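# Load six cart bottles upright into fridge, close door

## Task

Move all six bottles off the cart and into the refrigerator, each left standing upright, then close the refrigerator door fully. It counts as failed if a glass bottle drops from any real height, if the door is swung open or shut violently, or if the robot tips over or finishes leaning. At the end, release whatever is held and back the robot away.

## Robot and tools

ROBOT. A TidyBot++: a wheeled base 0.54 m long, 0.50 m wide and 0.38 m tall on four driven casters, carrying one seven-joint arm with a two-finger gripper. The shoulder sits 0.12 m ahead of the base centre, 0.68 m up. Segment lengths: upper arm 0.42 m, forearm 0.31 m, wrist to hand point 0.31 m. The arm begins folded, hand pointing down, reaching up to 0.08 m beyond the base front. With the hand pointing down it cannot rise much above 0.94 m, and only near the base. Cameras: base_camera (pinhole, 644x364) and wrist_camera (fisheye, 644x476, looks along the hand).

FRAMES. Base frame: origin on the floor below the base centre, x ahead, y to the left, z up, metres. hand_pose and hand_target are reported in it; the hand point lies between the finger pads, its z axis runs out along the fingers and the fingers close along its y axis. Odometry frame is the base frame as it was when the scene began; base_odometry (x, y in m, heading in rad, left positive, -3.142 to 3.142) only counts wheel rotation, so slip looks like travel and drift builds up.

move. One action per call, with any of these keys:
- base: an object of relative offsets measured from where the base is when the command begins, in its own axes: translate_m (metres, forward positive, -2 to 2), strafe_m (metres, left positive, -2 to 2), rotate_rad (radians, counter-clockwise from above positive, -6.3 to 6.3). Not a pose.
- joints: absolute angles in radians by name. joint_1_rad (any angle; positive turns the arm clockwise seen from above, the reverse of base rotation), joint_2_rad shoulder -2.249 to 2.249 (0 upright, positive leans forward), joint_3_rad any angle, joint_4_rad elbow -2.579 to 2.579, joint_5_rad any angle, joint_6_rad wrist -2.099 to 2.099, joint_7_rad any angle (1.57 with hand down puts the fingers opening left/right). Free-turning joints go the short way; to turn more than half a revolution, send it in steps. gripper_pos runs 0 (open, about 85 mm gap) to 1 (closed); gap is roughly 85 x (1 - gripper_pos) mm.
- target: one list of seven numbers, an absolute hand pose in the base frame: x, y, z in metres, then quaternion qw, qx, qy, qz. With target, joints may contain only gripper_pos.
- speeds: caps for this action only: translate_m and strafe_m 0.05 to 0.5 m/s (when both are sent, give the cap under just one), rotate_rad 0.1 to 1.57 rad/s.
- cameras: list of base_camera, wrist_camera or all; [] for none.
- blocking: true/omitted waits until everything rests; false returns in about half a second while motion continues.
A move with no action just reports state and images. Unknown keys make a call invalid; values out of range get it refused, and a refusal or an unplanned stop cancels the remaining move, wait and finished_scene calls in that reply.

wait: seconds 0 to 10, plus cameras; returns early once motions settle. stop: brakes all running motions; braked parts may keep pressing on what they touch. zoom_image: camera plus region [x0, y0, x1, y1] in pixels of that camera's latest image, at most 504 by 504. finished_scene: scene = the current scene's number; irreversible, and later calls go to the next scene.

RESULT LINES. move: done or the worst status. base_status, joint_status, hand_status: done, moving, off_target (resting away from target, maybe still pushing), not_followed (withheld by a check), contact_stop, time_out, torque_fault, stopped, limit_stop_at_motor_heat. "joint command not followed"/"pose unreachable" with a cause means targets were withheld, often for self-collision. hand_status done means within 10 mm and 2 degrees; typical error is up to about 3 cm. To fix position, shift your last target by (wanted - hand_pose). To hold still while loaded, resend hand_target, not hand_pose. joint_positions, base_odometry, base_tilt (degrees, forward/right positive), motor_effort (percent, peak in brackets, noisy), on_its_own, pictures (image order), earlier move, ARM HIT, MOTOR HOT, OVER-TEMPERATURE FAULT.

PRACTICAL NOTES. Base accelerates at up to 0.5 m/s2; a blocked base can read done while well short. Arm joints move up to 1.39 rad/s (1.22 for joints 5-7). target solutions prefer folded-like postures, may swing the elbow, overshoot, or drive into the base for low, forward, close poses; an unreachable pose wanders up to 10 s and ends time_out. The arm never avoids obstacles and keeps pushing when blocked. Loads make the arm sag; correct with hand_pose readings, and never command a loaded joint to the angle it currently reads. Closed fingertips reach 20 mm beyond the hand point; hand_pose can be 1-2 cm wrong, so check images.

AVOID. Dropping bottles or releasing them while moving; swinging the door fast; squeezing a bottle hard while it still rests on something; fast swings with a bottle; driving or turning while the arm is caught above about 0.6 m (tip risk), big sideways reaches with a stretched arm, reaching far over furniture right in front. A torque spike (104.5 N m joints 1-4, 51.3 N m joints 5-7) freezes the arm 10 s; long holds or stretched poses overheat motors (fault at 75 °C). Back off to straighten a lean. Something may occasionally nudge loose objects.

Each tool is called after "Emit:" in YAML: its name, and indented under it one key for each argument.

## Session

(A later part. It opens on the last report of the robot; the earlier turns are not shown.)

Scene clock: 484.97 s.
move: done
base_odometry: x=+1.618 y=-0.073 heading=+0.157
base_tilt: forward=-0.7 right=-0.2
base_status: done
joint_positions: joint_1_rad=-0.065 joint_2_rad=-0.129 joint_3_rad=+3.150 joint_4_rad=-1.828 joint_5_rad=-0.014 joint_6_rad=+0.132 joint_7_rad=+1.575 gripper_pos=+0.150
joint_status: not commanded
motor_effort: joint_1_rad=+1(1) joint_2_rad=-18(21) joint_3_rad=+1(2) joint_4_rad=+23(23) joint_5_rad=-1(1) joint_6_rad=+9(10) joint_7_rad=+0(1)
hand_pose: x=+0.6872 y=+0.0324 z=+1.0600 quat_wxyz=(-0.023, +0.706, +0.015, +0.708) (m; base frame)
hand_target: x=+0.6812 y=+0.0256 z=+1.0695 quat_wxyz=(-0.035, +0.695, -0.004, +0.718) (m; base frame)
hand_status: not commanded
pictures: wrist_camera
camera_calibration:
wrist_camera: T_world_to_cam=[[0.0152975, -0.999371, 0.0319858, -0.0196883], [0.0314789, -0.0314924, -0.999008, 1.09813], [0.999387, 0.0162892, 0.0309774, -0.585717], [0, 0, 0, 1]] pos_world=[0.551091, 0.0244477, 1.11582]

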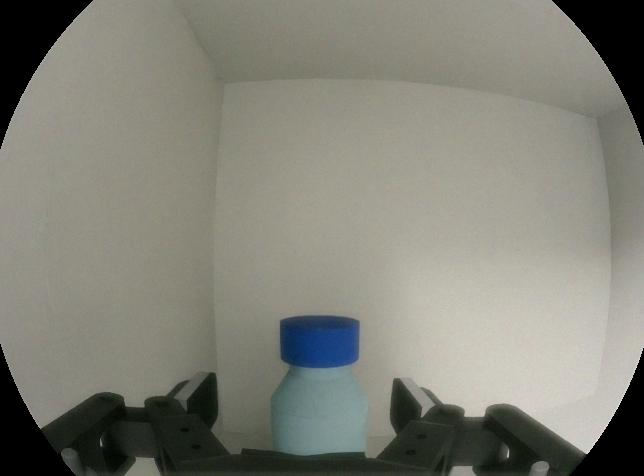

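Emit:
move:
  base: {"translate_m": -0.92}
  cameras: []

Emit:
move:
  base: {"translate_m": -0.4745, "strafe_m": -0.2023, "rotate_rad": -1.963}
  speeds: {"rotate_rad": 1.2}
  joints: {"joint_1_rad": -0.06, "joint_2_rad": -0.205, "joint_4_rad": -2.35, "joint_6_rad": 0.589, "gripper_pos": 0.05}

Scene clock: 491.57 s.
move: done
base_odometry: x=+0.710 y=-0.217 heading=+0.157
base_tilt: forward=-0.7 right=-0.2
base_status: done
joint_positions: joint_1_rad=-0.065 joint_2_rad=-0.130 joint_3_rad=+3.150 joint_4_rad=-1.828 joint_5_rad=-0.014 joint_6_rad=+0.132 joint_7_rad=+1.575 gripper_pos=+0.150
joint_status: not commanded
motor_effort: joint_1_rad=+1(1) joint_2_rad=-16(21) joint_3_rad=+1(2) joint_4_rad=+21(23) joint_5_rad=-1(1) joint_6_rad=+9(10) joint_7_rad=+0(1)
hand_pose: x=+0.6867 y=+0.0323 z=+1.0609 quat_wxyz=(-0.023, +0.705, +0.015, +0.709) (m; base frame)
hand_target: x=+0.6812 y=+0.0256 z=+1.0695 quat_wxyz=(-0.035, +0.695, -0.004, +0.718) (m; base frame)
hand_status: not commanded
pictures: none
No camera images: "cameras" was empty.

Scene clock: 494.67 s.
move: done
base_odometry: x=+0.273 y=-0.491 heading=-1.805
base_tilt: forward=-0.7 right=-0.2
base_status: done
joint_positions: joint_1_rad=-0.063 joint_2_rad=-0.173 joint_3_rad=+3.156 joint_4_rad=-2.326 joint_5_rad=-0.014 joint_6_rad=+0.556 joint_7_rad=+1.575 gripper_pos=+0.050
joint_status: all done
motor_effort: joint_1_rad=+0(4) joint_2_rad=-13(20) joint_3_rad=+2(5) joint_4_rad=+20(23) joint_5_rad=-1(2) joint_6_rad=+9(10) joint_7_rad=+0(1)
hand_pose: x=+0.6200 y=+0.0231 z=+0.9151 quat_wxyz=(-0.018, +0.716, +0.011, +0.697) (m; base frame)
hand_target: x=+0.6083 y=+0.0190 z=+0.9276 quat_wxyz=(-0.030, +0.702, -0.007, +0.712) (m; base frame)
hand_status: not commanded
pictures: base_camera, wrist_camera
camera_calibration:
wrist_camera: T_world_to_cam=[[0.00372676, -0.999415, 0.0339824, -0.0179234], [0.000802699, -0.0339796, -0.999422, 0.974705], [0.999993, 0.00375188, 0.000675596, -0.486202], [0, 0, 0, 1]] pos_world=[0.485483, 0.0170314, 0.975079]

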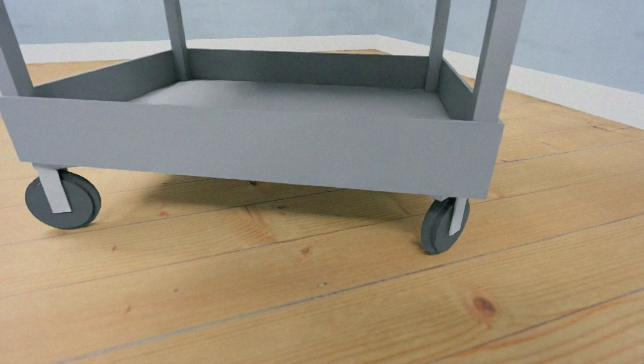

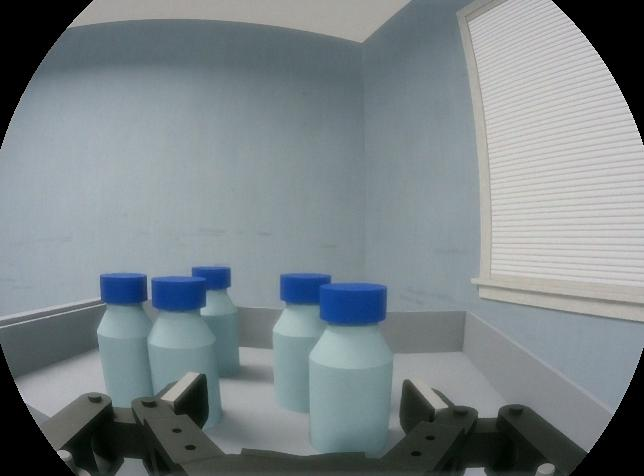

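Emit:
move:
  base: {"translate_m": 0.12, "strafe_m": -0.0295}
  speeds: {"translate_m": 0.2}
  joints: {"joint_2_rad": -0.228}

Scene clock: 505.87 s.
move: done
base_odometry: x=+0.216 y=-0.601 heading=-1.806
base_tilt: forward=-0.7 right=-0.2
base_status: done
joint_positions: joint_1_rad=-0.063 joint_2_rad=-0.210 joint_3_rad=+3.156 joint_4_rad=-2.330 joint_5_rad=-0.014 joint_6_rad=+0.560 joint_7_rad=+1.575 gripper_pos=+0.050
joint_status: all done
motor_effort: joint_1_rad=+0(1) joint_2_rad=-12(15) joint_3_rad=+1(2) joint_4_rad=+19(21) joint_5_rad=-1(1) joint_6_rad=+10(10) joint_7_rad=+0(1)
hand_pose: x=+0.6104 y=+0.0225 z=+0.9324 quat_wxyz=(-0.019, +0.703, +0.011, +0.710) (m; base frame)
hand_target: x=+0.6026 y=+0.0186 z=+0.9388 quat_wxyz=(-0.030, +0.694, -0.007, +0.720) (m; base frame)
hand_status: not commanded
pictures: base_camera, wrist_camera
camera_calibration:
wrist_camera: T_world_to_cam=[[0.00247475, -0.999491, 0.0318002, -0.0162798], [0.037505, -0.0316852, -0.998794, 0.968932], [0.999293, 0.00366443, 0.0374075, -0.510498], [0, 0, 0, 1]] pos_world=[0.473838, 0.0163, 0.987378]

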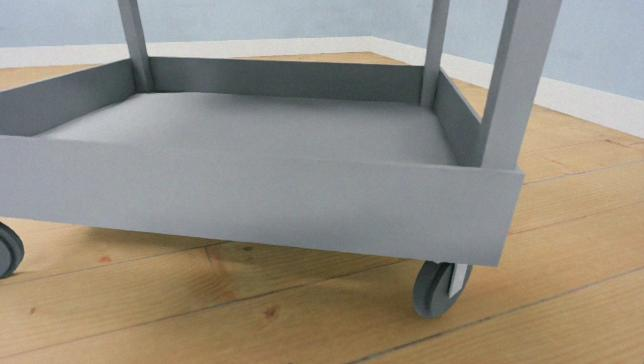

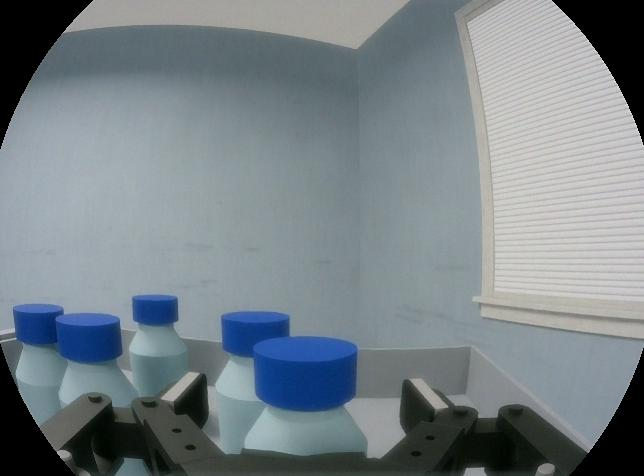

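Emit:
move:
  base: {"translate_m": 0.045, "strafe_m": 0.0035}
  speeds: {"translate_m": 0.1}
  cameras: ["wrist_camera"]

Emit:
move:
  joints: {"gripper_pos": 0.49}
  cameras: ["wrist_camera"]

Scene clock: 513.77 s.
move: done
base_odometry: x=+0.209 y=-0.646 heading=-1.807
base_tilt: forward=-0.7 right=-0.2
base_status: done
joint_positions: joint_1_rad=-0.063 joint_2_rad=-0.212 joint_3_rad=+3.156 joint_4_rad=-2.330 joint_5_rad=-0.014 joint_6_rad=+0.560 joint_7_rad=+1.575 gripper_pos=+0.050
joint_status: not commanded
motor_effort: joint_1_rad=+1(1) joint_2_rad=-12(14) joint_3_rad=+2(2) joint_4_rad=+19(21) joint_5_rad=-1(1) joint_6_rad=+9(10) joint_7_rad=+0(1)
hand_pose: x=+0.6098 y=+0.0225 z=+0.9332 quat_wxyz=(-0.019, +0.703, +0.011, +0.711) (m; base frame)
hand_target: x=+0.6026 y=+0.0186 z=+0.9388 quat_wxyz=(-0.030, +0.694, -0.007, +0.720) (m; base frame)
hand_status: not commanded
pictures: wrist_camera
camera_calibration:
wrist_camera: T_world_to_cam=[[0.0024183, -0.999495, 0.031692, -0.0162036], [0.0392394, -0.0315728, -0.998731, 0.968614], [0.999227, 0.0036588, 0.0391432, -0.511523], [0, 0, 0, 1]] pos_world=[0.473159, 0.016258, 0.987921]

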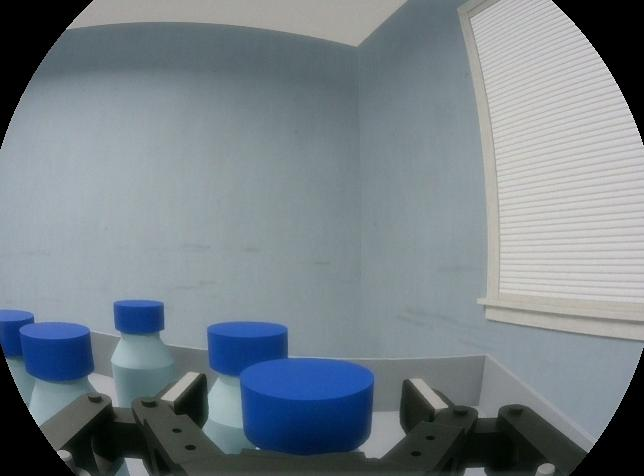

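Scene clock: 514.57 s.
move: off_target
base_odometry: x=+0.209 y=-0.646 heading=-1.807
base_tilt: forward=-0.7 right=-0.2
base_status: not commanded
joint_positions: joint_1_rad=-0.063 joint_2_rad=-0.212 joint_3_rad=+3.156 joint_4_rad=-2.331 joint_5_rad=-0.014 joint_6_rad=+0.560 joint_7_rad=+1.575 gripper_pos=+0.436
joint_status: gripper_pos off_target (ended at +0.436, target +0.490)
motor_effort: joint_1_rad=-1(1) joint_2_rad=-11(12) joint_3_rad=+1(2) joint_4_rad=+20(21) joint_5_rad=+0(1) joint_6_rad=+9(10) joint_7_rad=+1(1)
hand_pose: x=+0.6098 y=+0.0224 z=+0.9332 quat_wxyz=(-0.019, +0.703, +0.011, +0.711) (m; base frame)
hand_target: x=+0.6026 y=+0.0186 z=+0.9388 quat_wxyz=(-0.030, +0.694, -0.007, +0.720) (m; base frame)
hand_status: not commanded
pictures: wrist_camera
camera_calibration:
wrist_camera: T_world_to_cam=[[0.00229522, -0.999495, 0.031683, -0.0161808], [0.0393316, -0.0315684, -0.998727, 0.968544], [0.999224, 0.00353844, 0.0392393, -0.511586], [0, 0, 0, 1]] pos_world=[0.473132, 0.016213, 0.987898]

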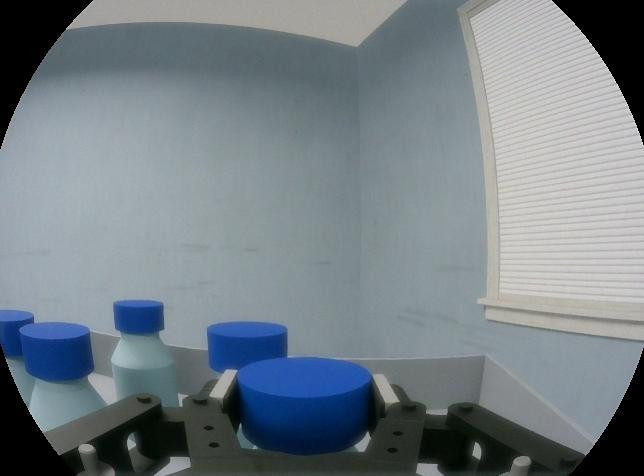

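Emit:
move:
  joints: {"joint_1_rad": -0.06, "joint_2_rad": -0.335, "joint_4_rad": -2.06, "joint_6_rad": 0.275, "gripper_pos": 0.55}
  cameras: []

Emit:
move:
  base: {"translate_m": -0.4}
  joints: {"joint_1_rad": 0.01, "joint_2_rad": -0.165, "joint_4_rad": -1.62, "joint_6_rad": 0.019, "gripper_pos": 0.55}
  cameras: ["wrist_camera"]

Scene clock: 555.23 s.
move: off_target
base_odometry: x=+0.209 y=-0.646 heading=-1.807
base_tilt: forward=-0.7 right=-0.2
base_status: not commanded
joint_positions: joint_1_rad=-0.063 joint_2_rad=-0.294 joint_3_rad=+3.156 joint_4_rad=-2.097 joint_5_rad=-0.014 joint_6_rad=+0.299 joint_7_rad=+1.575 gripper_pos=+0.436
joint_status: joint_2_rad off_target (ended at -0.294, target -0.335); gripper_pos off_target (ended at +0.436, target +0.550); the others done
motor_effort: joint_1_rad=+0(2) joint_2_rad=-14(19) joint_3_rad=+1(2) joint_4_rad=+25(27) joint_5_rad=-1(1) joint_6_rad=+13(14) joint_7_rad=+0(1)
hand_pose: x=+0.6132 y=+0.0231 z=+1.0330 quat_wxyz=(-0.022, +0.683, +0.011, +0.730) (m; base frame)
hand_target: x=+0.6001 y=+0.0202 z=+1.0684 quat_wxyz=(-0.036, +0.663, -0.006, +0.748) (m; base frame)
hand_status: not commanded
pictures: none
No camera images: "cameras" was empty.

Scene clock: 557.63 s.
move: off_target
base_odometry: x=+0.302 y=-0.257 heading=-1.807
base_tilt: forward=-0.7 right=-0.2
base_status: done
joint_positions: joint_1_rad=-0.010 joint_2_rad=-0.157 joint_3_rad=+3.156 joint_4_rad=-1.664 joint_5_rad=-0.014 joint_6_rad=+0.041 joint_7_rad=+1.575 gripper_pos=+0.436
joint_status: joint_4_rad off_target (ended at -1.664, target -1.620); gripper_pos off_target (ended at +0.436, target +0.550); the others done
motor_effort: joint_1_rad=+0(2) joint_2_rad=-20(22) joint_3_rad=+1(3) joint_4_rad=+26(28) joint_5_rad=-1(1) joint_6_rad=+12(14) joint_7_rad=+0(1)
hand_pose: x=+0.6765 y=-0.0021 z=+1.1505 quat_wxyz=(-0.003, +0.669, -0.006, +0.743) (m; base frame)
hand_target: x=+0.6706 y=-0.0127 z=+1.1750 quat_wxyz=(-0.012, +0.657, -0.026, +0.753) (m; base frame)
hand_status: not commanded
pictures: wrist_camera
camera_calibration:
wrist_camera: T_world_to_cam=[[-0.0468988, -0.998546, 0.0265592, -0.00860488], [0.130793, -0.0324982, -0.990877, 1.11125], [0.9903, -0.0429972, 0.132127, -0.68753], [0, 0, 0, 1]] pos_world=[0.535114, -0.00204072, 1.19218]

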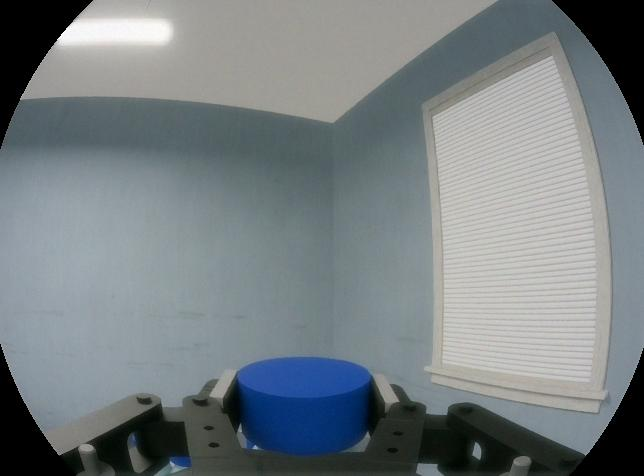

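Emit:
move:

Scene clock: 589.07 s.
base_odometry: x=+0.302 y=-0.257 heading=-1.807
base_tilt: forward=-0.7 right=-0.2
base_status: done
joint_positions: joint_1_rad=-0.010 joint_2_rad=-0.157 joint_3_rad=+3.156 joint_4_rad=-1.664 joint_5_rad=-0.014 joint_6_rad=+0.041 joint_7_rad=+1.575 gripper_pos=+0.436
joint_status: joint_4_rad off_target (ended at -1.664, target -1.620); gripper_pos off_target (ended at +0.436, target +0.550); the others done
motor_effort: joint_1_rad=+0(2) joint_2_rad=-20(22) joint_3_rad=+1(3) joint_4_rad=+26(28) joint_5_rad=-1(1) joint_6_rad=+12(14) joint_7_rad=+0(1)
hand_pose: x=+0.6765 y=-0.0021 z=+1.1505 quat_wxyz=(-0.003, +0.669, -0.006, +0.743) (m; base frame)
hand_target: x=+0.6706 y=-0.0127 z=+1.1750 quat_wxyz=(-0.012, +0.657, -0.026, +0.753) (m; base frame)
hand_status: not commanded
pictures: base_camera, wrist_camera
camera_calibration:
wrist_camera: T_world_to_cam=[[-0.0468988, -0.998546, 0.0265592, -0.00860488], [0.130793, -0.0324982, -0.990877, 1.11125], [0.9903, -0.0429972, 0.132127, -0.68753], [0, 0, 0, 1]] pos_world=[0.535114, -0.00204072, 1.19218]

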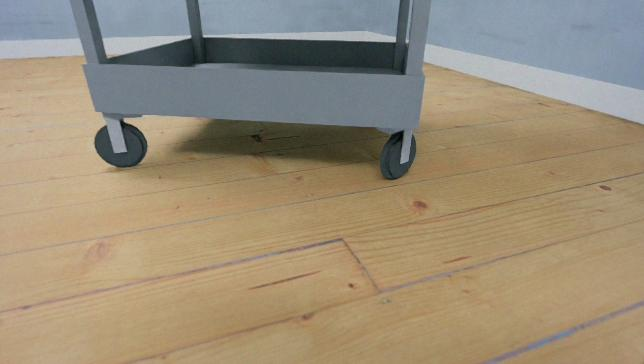

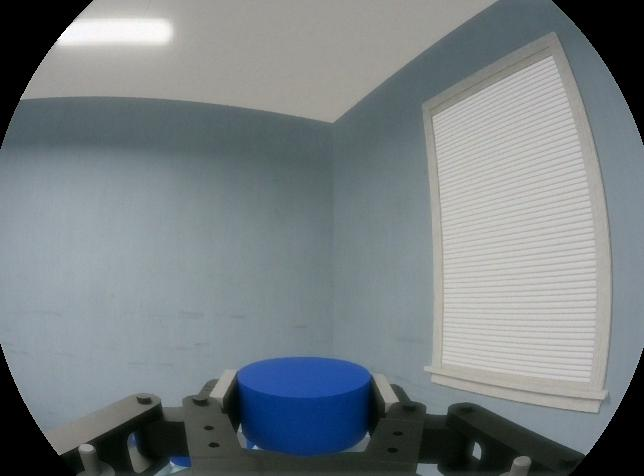

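Emit:
move:
  base: {"translate_m": -0.0591, "strafe_m": 0.3951, "rotate_rad": 1.964}
  speeds: {"rotate_rad": 1.2}

Scene clock: 598.67 s.
move: done
base_odometry: x=+0.700 y=-0.292 heading=+0.156
base_tilt: forward=-0.7 right=-0.2
base_status: done
joint_positions: joint_1_rad=+0.007 joint_2_rad=-0.143 joint_3_rad=+3.151 joint_4_rad=-1.663 joint_5_rad=-0.014 joint_6_rad=+0.040 joint_7_rad=+1.575 gripper_pos=+0.436
joint_status: not commanded
motor_effort: joint_1_rad=+0(4) joint_2_rad=-21(24) joint_3_rad=+1(5) joint_4_rad=+26(28) joint_5_rad=-1(1) joint_6_rad=+13(13) joint_7_rad=+0(1)
hand_pose: x=+0.6833 y=-0.0086 z=+1.1419 quat_wxyz=(+0.002, +0.675, -0.010, +0.738) (m; base frame)
hand_target: x=+0.6706 y=-0.0127 z=+1.1750 quat_wxyz=(-0.012, +0.657, -0.026, +0.753) (m; base frame)
hand_status: not commanded
pictures: base_camera, wrist_camera
camera_calibration:
wrist_camera: T_world_to_cam=[[-0.0585154, -0.997889, 0.0281577, -0.00833642], [0.114913, -0.0347515, -0.992768, 1.11466], [0.991651, -0.0548565, 0.116704, -0.676861], [0, 0, 0, 1]] pos_world=[0.542633, -0.00671279, 1.18583]

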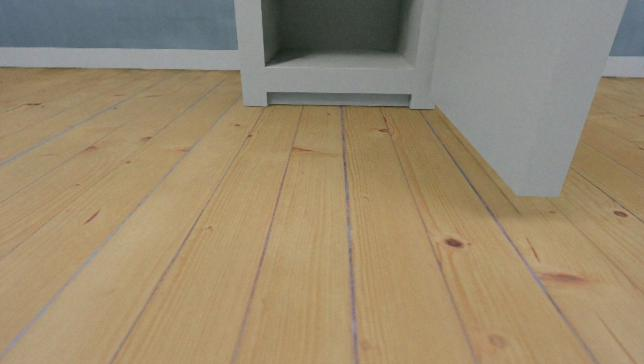

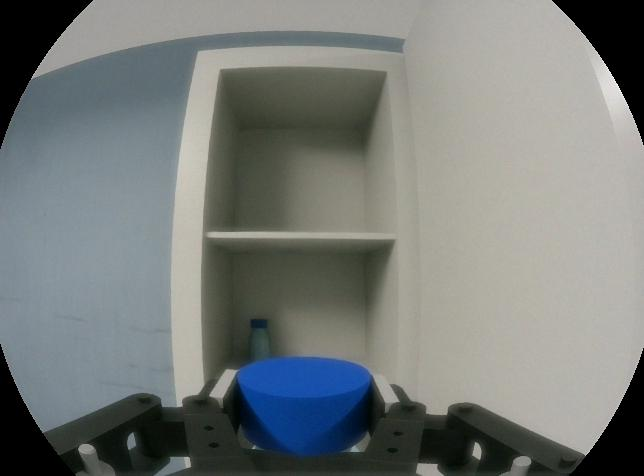

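Emit:
move:
  base: {"translate_m": 0.522}

Emit:
zoom_image:
  camera: "wrist_camera"
  region: [72, 0, 572, 476]

Scene clock: 605.73 s.
move: done
base_odometry: x=+1.216 y=-0.210 heading=+0.157
base_tilt: forward=-0.7 right=-0.2
base_status: done
joint_positions: joint_1_rad=+0.007 joint_2_rad=-0.134 joint_3_rad=+3.151 joint_4_rad=-1.662 joint_5_rad=-0.014 joint_6_rad=+0.037 joint_7_rad=+1.575 gripper_pos=+0.436
joint_status: not commanded
motor_effort: joint_1_rad=+0(1) joint_2_rad=-21(25) joint_3_rad=+1(2) joint_4_rad=+26(29) joint_5_rad=-1(1) joint_6_rad=+13(14) joint_7_rad=+1(1)
hand_pose: x=+0.6871 y=-0.0086 z=+1.1372 quat_wxyz=(+0.002, +0.678, -0.010, +0.735) (m; base frame)
hand_target: x=+0.6706 y=-0.0127 z=+1.1750 quat_wxyz=(-0.012, +0.657, -0.026, +0.753) (m; base frame)
hand_status: not commanded
pictures: base_camera, wrist_camera
camera_calibration:
wrist_camera: T_world_to_cam=[[-0.0582034, -0.997894, 0.0286399, -0.00875989], [0.105337, -0.0346673, -0.993832, 1.11733], [0.992732, -0.0548276, 0.107133, -0.66995], [0, 0, 0, 1]] pos_world=[0.546874, -0.00673823, 1.18247]

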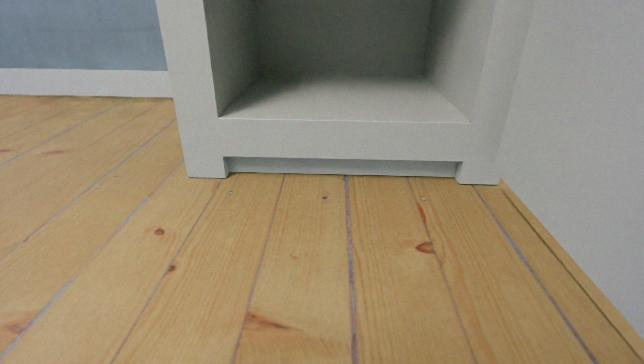

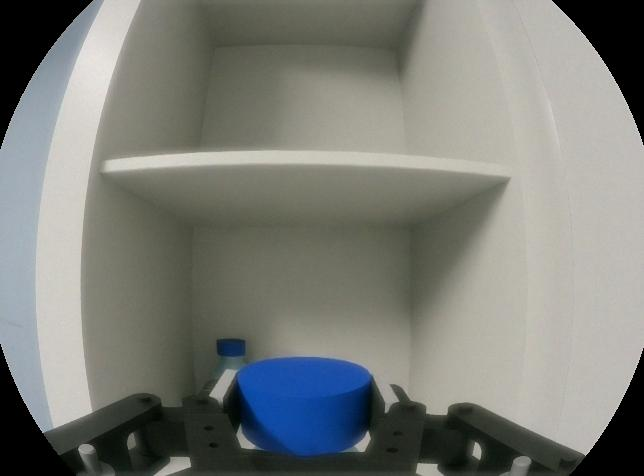

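Scaled by 1.008.

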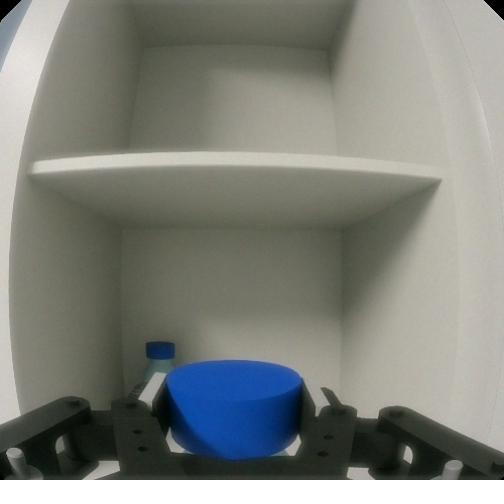

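Emit:
move:
  base: {"translate_m": 0.35}
  speeds: {"translate_m": 0.25}

Scene clock: 619.53 s.
move: done
base_odometry: x=+1.562 y=-0.156 heading=+0.158
base_tilt: forward=-0.7 right=-0.2
base_status: done
joint_positions: joint_1_rad=+0.007 joint_2_rad=-0.134 joint_3_rad=+3.151 joint_4_rad=-1.662 joint_5_rad=-0.014 joint_6_rad=+0.037 joint_7_rad=+1.575 gripper_pos=+0.436
joint_status: not commanded
motor_effort: joint_1_rad=+0(1) joint_2_rad=-21(24) joint_3_rad=+1(2) joint_4_rad=+26(27) joint_5_rad=-1(1) joint_6_rad=+13(13) joint_7_rad=+1(1)
hand_pose: x=+0.6871 y=-0.0086 z=+1.1372 quat_wxyz=(+0.002, +0.678, -0.010, +0.735) (m; base frame)
hand_target: x=+0.6706 y=-0.0127 z=+1.1750 quat_wxyz=(-0.012, +0.657, -0.026, +0.753) (m; base frame)
hand_status: not commanded
pictures: base_camera, wrist_camera
camera_calibration:
wrist_camera: T_world_to_cam=[[-0.0581909, -0.997894, 0.0286505, -0.00877758], [0.105091, -0.0346629, -0.993858, 1.11749], [0.992759, -0.0548226, 0.106887, -0.669689], [0, 0, 0, 1]] pos_world=[0.546889, -0.0067376, 1.18246]

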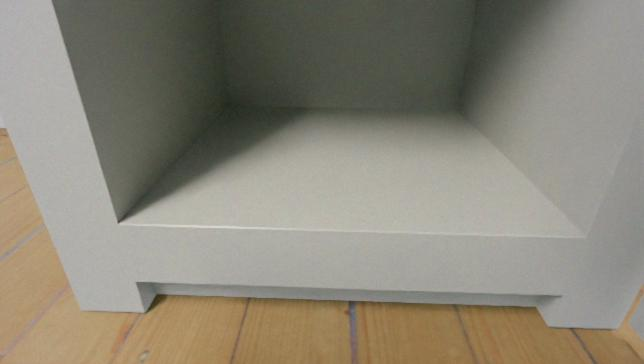

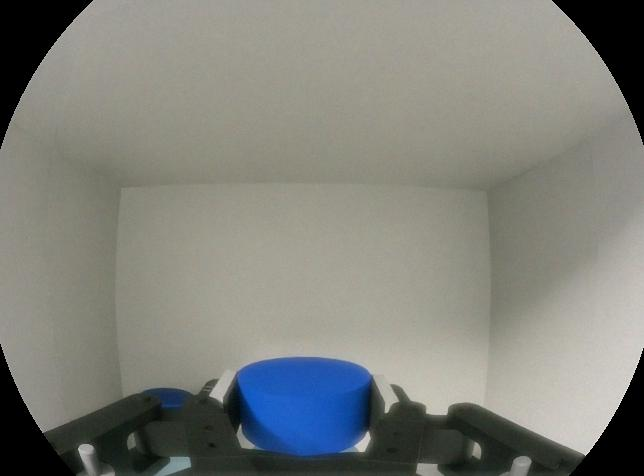

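Emit:
move:
  base: {"translate_m": 0.167}
  speeds: {"translate_m": 0.15}

Scene clock: 631.17 s.
move: done
base_odometry: x=+1.727 y=-0.129 heading=+0.159
base_tilt: forward=-0.7 right=-0.2
base_status: done
joint_positions: joint_1_rad=+0.007 joint_2_rad=-0.134 joint_3_rad=+3.151 joint_4_rad=-1.662 joint_5_rad=-0.014 joint_6_rad=+0.037 joint_7_rad=+1.575 gripper_pos=+0.436
joint_status: not commanded
motor_effort: joint_1_rad=+0(2) joint_2_rad=-21(24) joint_3_rad=+1(3) joint_4_rad=+26(28) joint_5_rad=-1(1) joint_6_rad=+13(13) joint_7_rad=+0(1)
hand_pose: x=+0.6871 y=-0.0086 z=+1.1372 quat_wxyz=(+0.002, +0.678, -0.010, +0.735) (m; base frame)
hand_target: x=+0.6706 y=-0.0127 z=+1.1750 quat_wxyz=(-0.012, +0.657, -0.026, +0.753) (m; base frame)
hand_status: not commanded
pictures: base_camera, wrist_camera
camera_calibration:
wrist_camera: T_world_to_cam=[[-0.0581881, -0.997894, 0.0286499, -0.00878195], [0.105085, -0.0346616, -0.993859, 1.11755], [0.992759, -0.0548201, 0.106881, -0.669636], [0, 0, 0, 1]] pos_world=[0.546839, -0.00673685, 1.18251]

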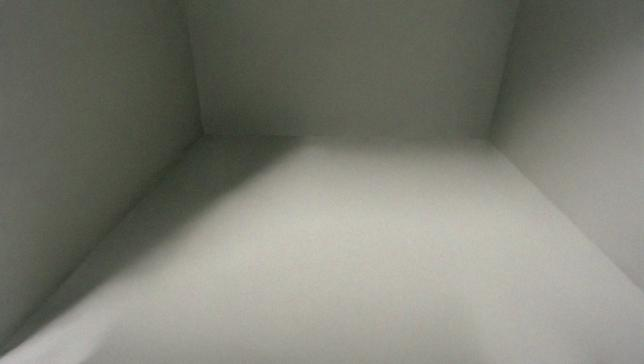

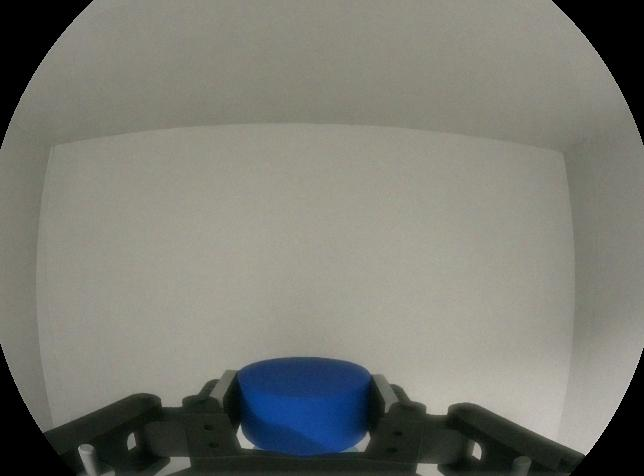

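Emit:
move:
  joints: {"joint_1_rad": 0.01, "joint_2_rad": -0.16, "joint_3_rad": 3.155, "joint_4_rad": -1.745, "joint_5_rad": -0.027, "joint_6_rad": 0.095, "joint_7_rad": 1.545, "gripper_pos": 0.55}
  cameras: []

Emit:
move:
  joints: {"joint_2_rad": -0.155, "joint_4_rad": -1.775, "joint_6_rad": 0.125}
  cameras: ["wrist_camera"]

Scene clock: 650.13 s.
move: off_target
base_odometry: x=+1.727 y=-0.129 heading=+0.159
base_tilt: forward=-0.7 right=-0.2
base_status: not commanded
joint_positions: joint_1_rad=+0.007 joint_2_rad=-0.134 joint_3_rad=+3.151 joint_4_rad=-1.754 joint_5_rad=-0.014 joint_6_rad=+0.052 joint_7_rad=+1.575 gripper_pos=+0.436
joint_status: gripper_pos off_target (ended at +0.436, target +0.550); the others done
motor_effort: joint_1_rad=+0(2) joint_2_rad=-20(23) joint_3_rad=+1(2) joint_4_rad=+27(29) joint_5_rad=-1(2) joint_6_rad=+12(14) joint_7_rad=+1(1)
hand_pose: x=+0.6880 y=-0.0086 z=+1.0847 quat_wxyz=(+0.002, +0.706, -0.010, +0.708) (m; base frame)
hand_target: x=+0.6766 y=-0.0134 z=+1.1179 quat_wxyz=(-0.011, +0.677, -0.027, +0.735) (m; base frame)
hand_status: not commanded
pictures: none
No camera images: "cameras" was empty.

Scene clock: 650.80 s.
move: done
base_odometry: x=+1.727 y=-0.129 heading=+0.159
base_tilt: forward=-0.7 right=-0.2
base_status: not commanded
joint_positions: joint_1_rad=+0.007 joint_2_rad=-0.134 joint_3_rad=+3.151 joint_4_rad=-1.778 joint_5_rad=-0.014 joint_6_rad=+0.079 joint_7_rad=+1.575 gripper_pos=+0.436
joint_status: all done
motor_effort: joint_1_rad=+0(1) joint_2_rad=-21(22) joint_3_rad=+1(2) joint_4_rad=+26(28) joint_5_rad=-1(1) joint_6_rad=+12(13) joint_7_rad=+1(1)
hand_pose: x=+0.6875 y=-0.0087 z=+1.0780 quat_wxyz=(+0.002, +0.705, -0.010, +0.709) (m; base frame)
hand_target: x=+0.6784 y=-0.0136 z=+1.1057 quat_wxyz=(-0.010, +0.679, -0.028, +0.733) (m; base frame)
hand_status: not commanded
pictures: wrist_camera
camera_calibration:
wrist_camera: T_world_to_cam=[[-0.0564685, -0.997901, 0.0316865, -0.0116335], [0.0317645, -0.0335168, -0.998933, 1.11455], [0.997899, -0.0554017, 0.0335905, -0.588306], [0, 0, 0, 1]] pos_world=[0.55101, -0.00684634, 1.13349]

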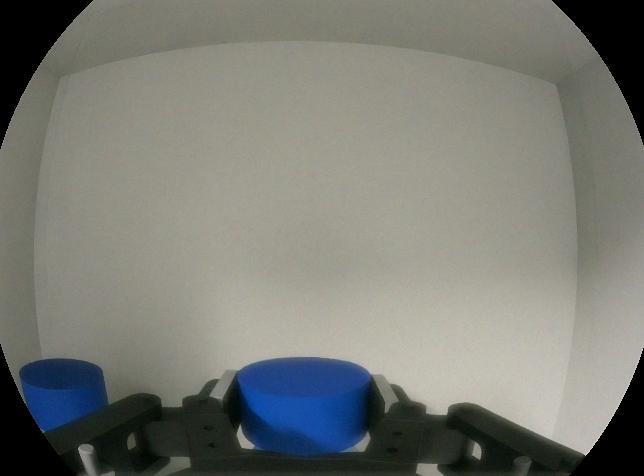

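Emit:
move:
  joints: {"joint_2_rad": -0.153, "joint_4_rad": -1.785, "joint_6_rad": 0.131}
  cameras: []

Emit:
move:
  joints: {"joint_2_rad": -0.151, "joint_4_rad": -1.797, "joint_6_rad": 0.137}
  cameras: []

Emit:
move:
  joints: {"joint_2_rad": -0.149, "joint_4_rad": -1.808, "joint_6_rad": 0.143}
  cameras: []

Scene clock: 657.70 s.
move: done
base_odometry: x=+1.727 y=-0.129 heading=+0.159
base_tilt: forward=-0.7 right=-0.2
base_status: not commanded
joint_positions: joint_1_rad=+0.007 joint_2_rad=-0.134 joint_3_rad=+3.151 joint_4_rad=-1.786 joint_5_rad=-0.014 joint_6_rad=+0.084 joint_7_rad=+1.575 gripper_pos=+0.436
joint_status: all done
motor_effort: joint_1_rad=+0(1) joint_2_rad=-20(21) joint_3_rad=+1(2) joint_4_rad=+27(27) joint_5_rad=-1(1) joint_6_rad=+12(13) joint_7_rad=+0(1)
hand_pose: x=+0.6873 y=-0.0087 z=+1.0746 quat_wxyz=(+0.002, +0.706, -0.010, +0.708) (m; base frame)
hand_target: x=+0.6792 y=-0.0136 z=+1.1001 quat_wxyz=(-0.010, +0.681, -0.028, +0.731) (m; base frame)
hand_status: not commanded
pictures: none
No camera images: "cameras" was empty.

Scene clock: 658.27 s.
move: done
base_odometry: x=+1.727 y=-0.129 heading=+0.159
base_tilt: forward=-0.7 right=-0.2
base_status: not commanded
joint_positions: joint_1_rad=+0.007 joint_2_rad=-0.134 joint_3_rad=+3.151 joint_4_rad=-1.797 joint_5_rad=-0.014 joint_6_rad=+0.089 joint_7_rad=+1.575 gripper_pos=+0.436
joint_status: all done
motor_effort: joint_1_rad=+0(1) joint_2_rad=-21(22) joint_3_rad=+1(2) joint_4_rad=+26(27) joint_5_rad=-1(1) joint_6_rad=+12(13) joint_7_rad=+0(1)
hand_pose: x=+0.6870 y=-0.0087 z=+1.0691 quat_wxyz=(+0.002, +0.708, -0.010, +0.706) (m; base frame)
hand_target: x=+0.6799 y=-0.0137 z=+1.0934 quat_wxyz=(-0.010, +0.684, -0.028, +0.729) (m; base frame)
hand_status: not commanded
pictures: none
No camera images: "cameras" was empty.

Scene clock: 658.80 s.
move: done
base_odometry: x=+1.727 y=-0.129 heading=+0.159
base_tilt: forward=-0.7 right=-0.2
base_status: not commanded
joint_positions: joint_1_rad=+0.007 joint_2_rad=-0.134 joint_3_rad=+3.151 joint_4_rad=-1.807 joint_5_rad=-0.014 joint_6_rad=+0.095 joint_7_rad=+1.575 gripper_pos=+0.436
joint_status: all done
motor_effort: joint_1_rad=+0(1) joint_2_rad=-21(22) joint_3_rad=+1(2) joint_4_rad=+25(27) joint_5_rad=-1(1) joint_6_rad=+12(13) joint_7_rad=+0(1)
hand_pose: x=+0.6867 y=-0.0087 z=+1.0645 quat_wxyz=(+0.002, +0.710, -0.010, +0.705) (m; base frame)
hand_target: x=+0.6805 y=-0.0137 z=+1.0873 quat_wxyz=(-0.010, +0.687, -0.028, +0.726) (m; base frame)
hand_status: not commanded
pictures: none
No camera images: "cameras" was empty.

Emit:
move:
  joints: {"joint_2_rad": -0.147, "joint_4_rad": -1.818, "joint_6_rad": 0.149}
  cameras: []

Emit:
move:
  joints: {"joint_2_rad": -0.146, "joint_4_rad": -1.828, "joint_6_rad": 0.154}
  cameras: ["wrist_camera"]

Scene clock: 662.83 s.
move: done
base_odometry: x=+1.727 y=-0.129 heading=+0.159
base_tilt: forward=-0.7 right=-0.2
base_status: not commanded
joint_positions: joint_1_rad=+0.007 joint_2_rad=-0.134 joint_3_rad=+3.151 joint_4_rad=-1.812 joint_5_rad=-0.014 joint_6_rad=+0.104 joint_7_rad=+1.575 gripper_pos=+0.436
joint_status: all done
motor_effort: joint_1_rad=+1(1) joint_2_rad=-20(20) joint_3_rad=+1(2) joint_4_rad=+25(27) joint_5_rad=-1(1) joint_6_rad=+12(13) joint_7_rad=+0(1)
hand_pose: x=+0.6866 y=-0.0088 z=+1.0642 quat_wxyz=(+0.002, +0.708, -0.010, +0.706) (m; base frame)
hand_target: x=+0.6811 y=-0.0138 z=+1.0818 quat_wxyz=(-0.010, +0.689, -0.028, +0.724) (m; base frame)
hand_status: not commanded
pictures: none
No camera images: "cameras" was empty.

Scene clock: 663.33 s.
move: done
base_odometry: x=+1.727 y=-0.129 heading=+0.159
base_tilt: forward=-0.7 right=-0.2
base_status: not commanded
joint_positions: joint_1_rad=+0.007 joint_2_rad=-0.134 joint_3_rad=+3.151 joint_4_rad=-1.818 joint_5_rad=-0.014 joint_6_rad=+0.114 joint_7_rad=+1.575 gripper_pos=+0.436
joint_status: all done
motor_effort: joint_1_rad=+1(1) joint_2_rad=-19(20) joint_3_rad=+2(2) joint_4_rad=+24(26) joint_5_rad=-1(1) joint_6_rad=+11(12) joint_7_rad=+0(1)
hand_pose: x=+0.6864 y=-0.0088 z=+1.0640 quat_wxyz=(+0.002, +0.706, -0.010, +0.708) (m; base frame)
hand_target: x=+0.6812 y=-0.0138 z=+1.0765 quat_wxyz=(-0.010, +0.691, -0.028, +0.722) (m; base frame)
hand_status: not commanded
pictures: wrist_camera
camera_calibration:
wrist_camera: T_world_to_cam=[[-0.0567998, -0.997875, 0.0319259, -0.011398], [0.0269717, -0.0334995, -0.999075, 1.10404], [0.998021, -0.0558861, 0.0288172, -0.581722], [0, 0, 0, 1]] pos_world=[0.550145, -0.00689916, 1.12014]

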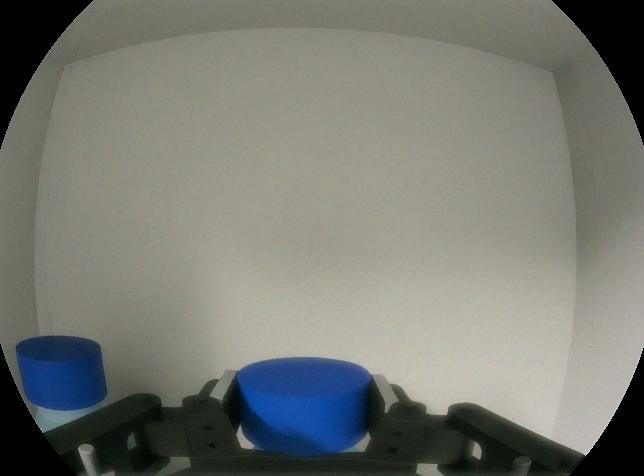

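Emit:
move:
  joints: {"joint_2_rad": -0.145, "joint_4_rad": -1.833, "joint_6_rad": 0.156}
  cameras: []

Emit:
move:
  joints: {"gripper_pos": 0.15}
  cameras: ["wrist_camera"]

Scene clock: 667.57 s.
move: done
base_odometry: x=+1.727 y=-0.129 heading=+0.159
base_tilt: forward=-0.7 right=-0.2
base_status: not commanded
joint_positions: joint_1_rad=+0.007 joint_2_rad=-0.134 joint_3_rad=+3.151 joint_4_rad=-1.819 joint_5_rad=-0.014 joint_6_rad=+0.118 joint_7_rad=+1.575 gripper_pos=+0.436
joint_status: all done
motor_effort: joint_1_rad=+1(1) joint_2_rad=-18(19) joint_3_rad=+2(2) joint_4_rad=+24(25) joint_5_rad=-1(1) joint_6_rad=+11(12) joint_7_rad=+1(1)
hand_pose: x=+0.6863 y=-0.0088 z=+1.0639 quat_wxyz=(+0.002, +0.706, -0.010, +0.708) (m; base frame)
hand_target: x=+0.6815 y=-0.0138 z=+1.0735 quat_wxyz=(-0.010, +0.693, -0.028, +0.721) (m; base frame)
hand_status: not commanded
pictures: none
No camera images: "cameras" was empty.

Scene clock: 668.33 s.
move: done
base_odometry: x=+1.727 y=-0.129 heading=+0.159
base_tilt: forward=-0.7 right=-0.2
base_status: not commanded
joint_positions: joint_1_rad=+0.007 joint_2_rad=-0.134 joint_3_rad=+3.151 joint_4_rad=-1.820 joint_5_rad=-0.014 joint_6_rad=+0.128 joint_7_rad=+1.575 gripper_pos=+0.150
joint_status: all done
motor_effort: joint_1_rad=+1(1) joint_2_rad=-17(20) joint_3_rad=+1(2) joint_4_rad=+23(25) joint_5_rad=-1(1) joint_6_rad=+9(11) joint_7_rad=+0(1)
hand_pose: x=+0.6863 y=-0.0089 z=+1.0670 quat_wxyz=(+0.002, +0.702, -0.010, +0.712) (m; base frame)
hand_target: x=+0.6815 y=-0.0138 z=+1.0735 quat_wxyz=(-0.010, +0.693, -0.028, +0.721) (m; base frame)
hand_status: not commanded
pictures: wrist_camera
camera_calibration:
wrist_camera: T_world_to_cam=[[-0.0573857, -0.997856, 0.0314642, -0.0106666], [0.0387827, -0.0337205, -0.998679, 1.09846], [0.997599, -0.0560896, 0.0406347, -0.594018], [0, 0, 0, 1]] pos_world=[0.549379, -0.00692149, 1.12148]

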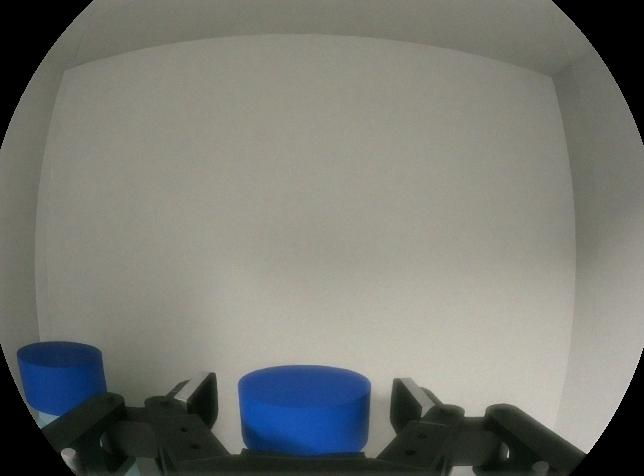

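Emit:
move:
  base: {"translate_m": -0.1}
  speeds: {"translate_m": 0.1}
  cameras: ["wrist_camera"]

Scene clock: 672.93 s.
move: done
base_odometry: x=+1.628 y=-0.145 heading=+0.159
base_tilt: forward=-0.7 right=-0.2
base_status: done
joint_positions: joint_1_rad=+0.007 joint_2_rad=-0.135 joint_3_rad=+3.151 joint_4_rad=-1.820 joint_5_rad=-0.014 joint_6_rad=+0.129 joint_7_rad=+1.575 gripper_pos=+0.150
joint_status: not commanded
motor_effort: joint_1_rad=+1(1) joint_2_rad=-17(21) joint_3_rad=+1(2) joint_4_rad=+22(23) joint_5_rad=-1(1) joint_6_rad=+9(10) joint_7_rad=+0(1)
hand_pose: x=+0.6860 y=-0.0089 z=+1.0675 quat_wxyz=(+0.002, +0.702, -0.010, +0.712) (m; base frame)
hand_target: x=+0.6815 y=-0.0138 z=+1.0735 quat_wxyz=(-0.010, +0.693, -0.028, +0.721) (m; base frame)
hand_status: not commanded
pictures: wrist_camera
camera_calibration:
wrist_camera: T_world_to_cam=[[-0.0574192, -0.997856, 0.0314172, -0.0106256], [0.0397574, -0.0337296, -0.99864, 1.09826], [0.997558, -0.056092, 0.0416089, -0.594745], [0, 0, 0, 1]] pos_world=[0.549019, -0.00691924, 1.12185]

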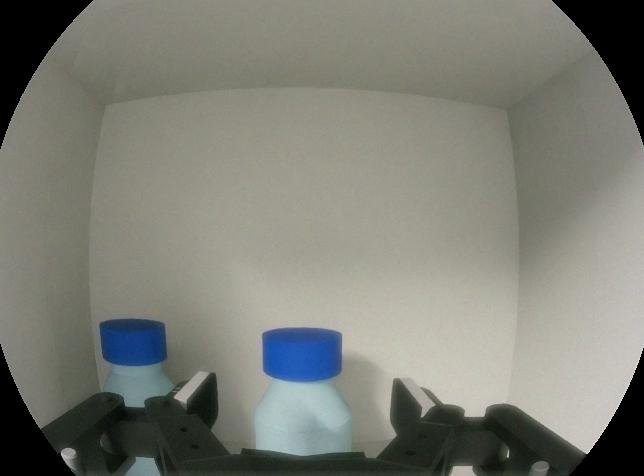

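Emit:
move:
  base: {"translate_m": -0.92}
  cameras: ["wrist_camera"]

Scene clock: 703.00 s.
move: done
base_odometry: x=+0.719 y=-0.291 heading=+0.160
base_tilt: forward=-0.7 right=-0.2
base_status: done
joint_positions: joint_1_rad=+0.007 joint_2_rad=-0.136 joint_3_rad=+3.151 joint_4_rad=-1.820 joint_5_rad=-0.014 joint_6_rad=+0.129 joint_7_rad=+1.575 gripper_pos=+0.150
joint_status: not commanded
motor_effort: joint_1_rad=+0(1) joint_2_rad=-17(21) joint_3_rad=+2(2) joint_4_rad=+22(24) joint_5_rad=-1(1) joint_6_rad=+9(10) joint_7_rad=+0(1)
hand_pose: x=+0.6858 y=-0.0089 z=+1.0678 quat_wxyz=(+0.002, +0.702, -0.010, +0.712) (m; base frame)
hand_target: x=+0.6815 y=-0.0138 z=+1.0735 quat_wxyz=(-0.010, +0.693, -0.028, +0.721) (m; base frame)
hand_status: not commanded
pictures: wrist_camera
camera_calibration:
wrist_camera: T_world_to_cam=[[-0.0574471, -0.997855, 0.031381, -0.010591], [0.0405286, -0.033738, -0.998609, 1.09808], [0.997526, -0.0560953, 0.0423799, -0.595357], [0, 0, 0, 1]] pos_world=[0.548772, -0.00691793, 1.12212]

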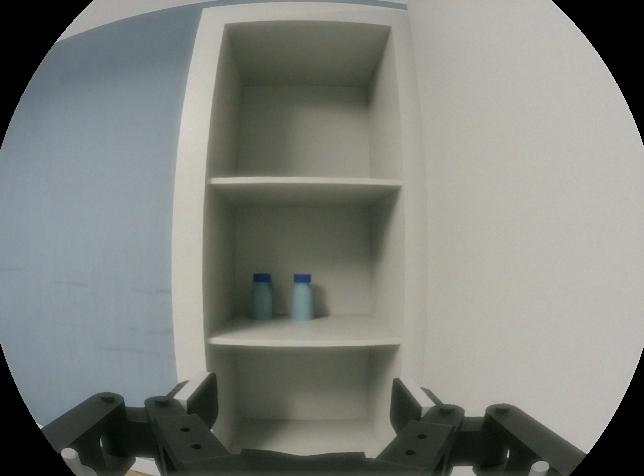

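Emit:
move:
  base: {"translate_m": -0.4711, "strafe_m": -0.1762, "rotate_rad": -1.966}
  speeds: {"rotate_rad": 1.2}
  joints: {"joint_1_rad": -0.06, "joint_2_rad": -0.205, "joint_3_rad": 3.155, "joint_4_rad": -2.35, "joint_5_rad": -0.027, "joint_6_rad": 0.589, "joint_7_rad": 1.545, "gripper_pos": 0.05}

Emit:
zoom_image:
  camera: "wrist_camera"
  region: [144, 100, 504, 400]

Scene clock: 725.07 s.
move: done
base_odometry: x=+0.283 y=-0.540 heading=-1.805
base_tilt: forward=-0.7 right=-0.2
base_status: done
joint_positions: joint_1_rad=-0.044 joint_2_rad=-0.173 joint_3_rad=+3.155 joint_4_rad=-2.326 joint_5_rad=-0.014 joint_6_rad=+0.556 joint_7_rad=+1.575 gripper_pos=+0.050
joint_status: all done
motor_effort: joint_1_rad=+0(4) joint_2_rad=-12(21) joint_3_rad=+1(5) joint_4_rad=+19(22) joint_5_rad=-1(2) joint_6_rad=+9(10) joint_7_rad=+0(1)
hand_pose: x=+0.6203 y=+0.0143 z=+0.9153 quat_wxyz=(-0.012, +0.716, +0.005, +0.698) (m; base frame)
hand_target: x=+0.6083 y=+0.0189 z=+0.9276 quat_wxyz=(-0.030, +0.702, -0.007, +0.712) (m; base frame)
hand_status: not commanded
pictures: base_camera, wrist_camera
camera_calibration:
wrist_camera: T_world_to_cam=[[-0.0140653, -0.999318, 0.0341366, -0.0159099], [0.000440232, -0.0341462, -0.999417, 0.974751], [0.999901, -0.0140421, 0.000920209, -0.486395], [0, 0, 0, 1]] pos_world=[0.485694, 0.0105549, 0.975173]

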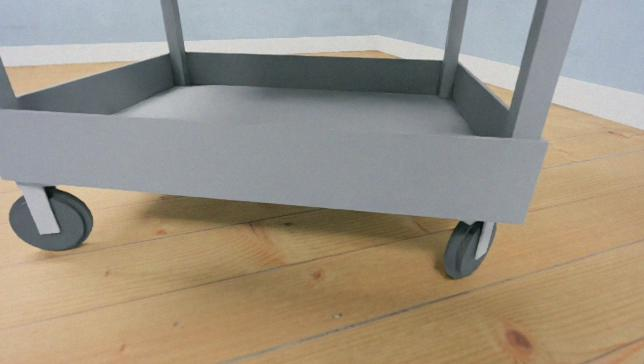

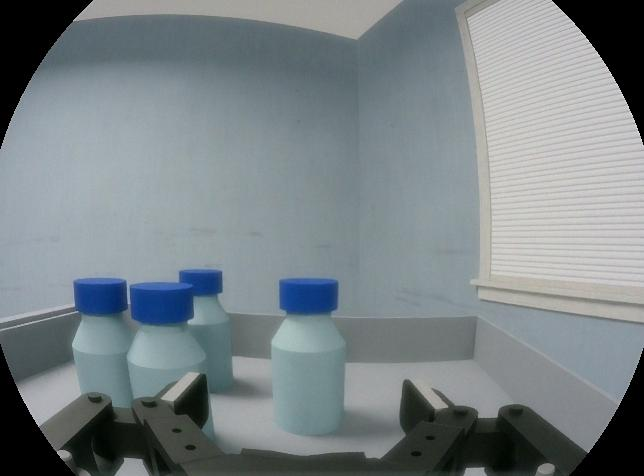

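Scaled by 1.400.

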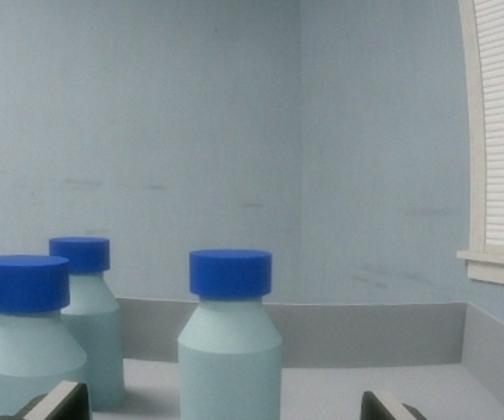

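Emit:
move:
  base: {"translate_m": 0.12, "strafe_m": 0.002}
  speeds: {"translate_m": 0.2}
  joints: {"joint_1_rad": -0.06, "joint_2_rad": -0.235, "joint_3_rad": 3.155, "joint_4_rad": -2.35, "joint_5_rad": -0.027, "joint_6_rad": 0.589, "joint_7_rad": 1.545}
  cameras: ["wrist_camera"]

Emit:
zoom_image:
  camera: "wrist_camera"
  region: [144, 200, 464, 440]

Scene clock: 739.30 s.
move: done
base_odometry: x=+0.257 y=-0.657 heading=-1.806
base_tilt: forward=-0.7 right=-0.2
base_status: done
joint_positions: joint_1_rad=-0.044 joint_2_rad=-0.217 joint_3_rad=+3.155 joint_4_rad=-2.330 joint_5_rad=-0.014 joint_6_rad=+0.560 joint_7_rad=+1.575 gripper_pos=+0.050
joint_status: all done
motor_effort: joint_1_rad=+0(1) joint_2_rad=-12(15) joint_3_rad=+2(3) joint_4_rad=+20(21) joint_5_rad=-1(2) joint_6_rad=+9(10) joint_7_rad=+0(1)
hand_pose: x=+0.6088 y=+0.0137 z=+0.9363 quat_wxyz=(-0.012, +0.701, +0.005, +0.713) (m; base frame)
hand_target: x=+0.6008 y=+0.0185 z=+0.9421 quat_wxyz=(-0.030, +0.691, -0.007, +0.722) (m; base frame)
hand_status: not commanded
pictures: wrist_camera
camera_calibration:
wrist_camera: T_world_to_cam=[[-0.0155756, -0.999381, 0.0315293, -0.0139416], [0.0449294, -0.0322008, -0.998471, 0.967771], [0.998869, -0.0141352, 0.0454032, -0.515974], [0, 0, 0, 1]] pos_world=[0.471691, 0.00993657, 0.990158]

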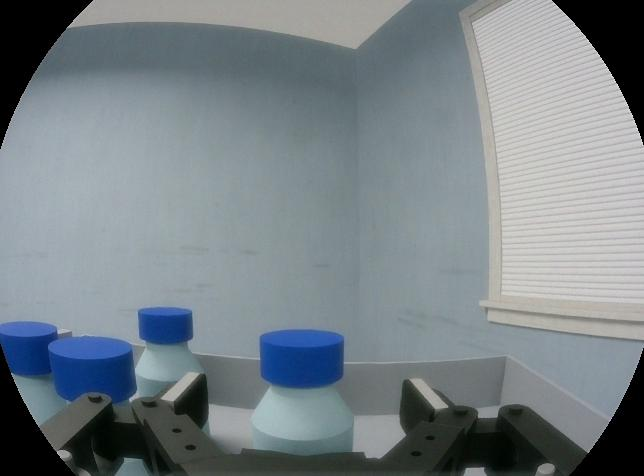

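Scaled by 1.575.

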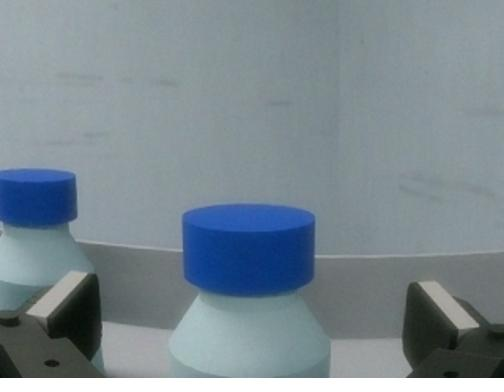

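Emit:
move:
  base: {"translate_m": 0.0905, "strafe_m": 0.004}
  speeds: {"translate_m": 0.1}
  cameras: ["wrist_camera"]

Scene clock: 756.40 s.
move: done
base_odometry: x=+0.239 y=-0.746 heading=-1.807
base_tilt: forward=-0.7 right=-0.2
base_status: done
joint_positions: joint_1_rad=-0.045 joint_2_rad=-0.219 joint_3_rad=+3.155 joint_4_rad=-2.330 joint_5_rad=-0.014 joint_6_rad=+0.560 joint_7_rad=+1.575 gripper_pos=+0.050
joint_status: not commanded
motor_effort: joint_1_rad=+0(1) joint_2_rad=-12(14) joint_3_rad=+2(2) joint_4_rad=+20(21) joint_5_rad=-1(1) joint_6_rad=+9(10) joint_7_rad=+1(1)
hand_pose: x=+0.6082 y=+0.0137 z=+0.9370 quat_wxyz=(-0.013, +0.700, +0.005, +0.714) (m; base frame)
hand_target: x=+0.6008 y=+0.0185 z=+0.9421 quat_wxyz=(-0.030, +0.691, -0.007, +0.722) (m; base frame)
hand_status: not commanded
pictures: wrist_camera
camera_calibration:
wrist_camera: T_world_to_cam=[[-0.0155682, -0.999385, 0.031428, -0.0138794], [0.0465476, -0.0321222, -0.998399, 0.96747], [0.998795, -0.0140804, 0.047019, -0.516889], [0, 0, 0, 1]] pos_world=[0.471016, 0.0099284, 0.990661]

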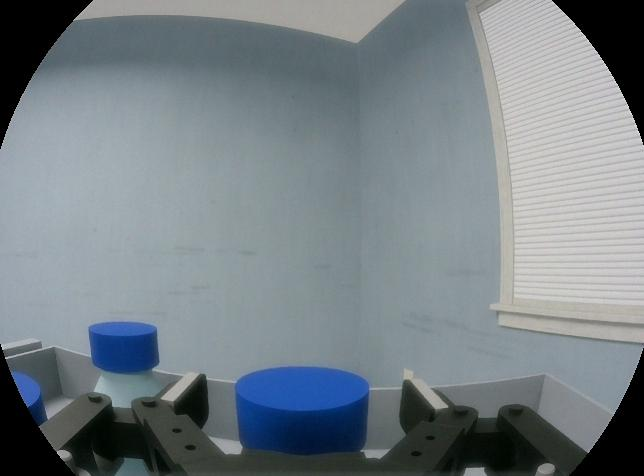

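Emit:
move:
  joints: {"gripper_pos": 0.49}
  cameras: ["wrist_camera"]

Scene clock: 759.10 s.
move: off_target
base_odometry: x=+0.239 y=-0.746 heading=-1.807
base_tilt: forward=-0.7 right=-0.2
base_status: not commanded
joint_positions: joint_1_rad=-0.045 joint_2_rad=-0.219 joint_3_rad=+3.155 joint_4_rad=-2.330 joint_5_rad=-0.014 joint_6_rad=+0.561 joint_7_rad=+1.575 gripper_pos=+0.436
joint_status: gripper_pos off_target (ended at +0.436, target +0.490)
motor_effort: joint_1_rad=+0(1) joint_2_rad=-10(12) joint_3_rad=+1(3) joint_4_rad=+21(21) joint_5_rad=-1(1) joint_6_rad=+9(9) joint_7_rad=+0(0)
hand_pose: x=+0.6082 y=+0.0138 z=+0.9371 quat_wxyz=(-0.013, +0.700, +0.005, +0.714) (m; base frame)
hand_target: x=+0.6008 y=+0.0185 z=+0.9421 quat_wxyz=(-0.030, +0.691, -0.007, +0.722) (m; base frame)
hand_status: not commanded
pictures: wrist_camera
camera_calibration:
wrist_camera: T_world_to_cam=[[-0.0154676, -0.999387, 0.0314135, -0.0138748], [0.0469157, -0.032108, -0.998383, 0.967346], [0.998779, -0.0139688, 0.0473836, -0.517223], [0, 0, 0, 1]] pos_world=[0.470993, 0.0099683, 0.990725]

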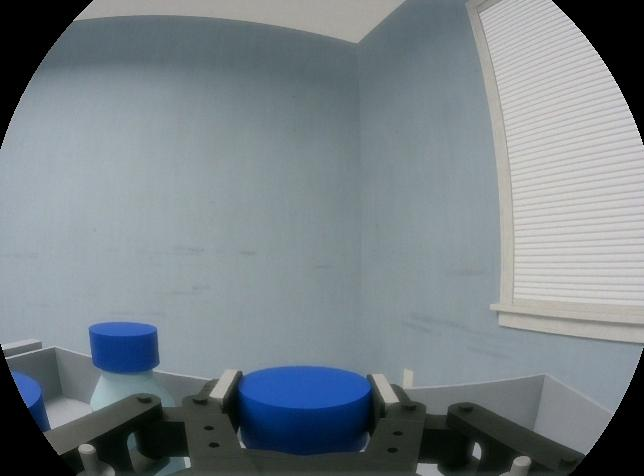

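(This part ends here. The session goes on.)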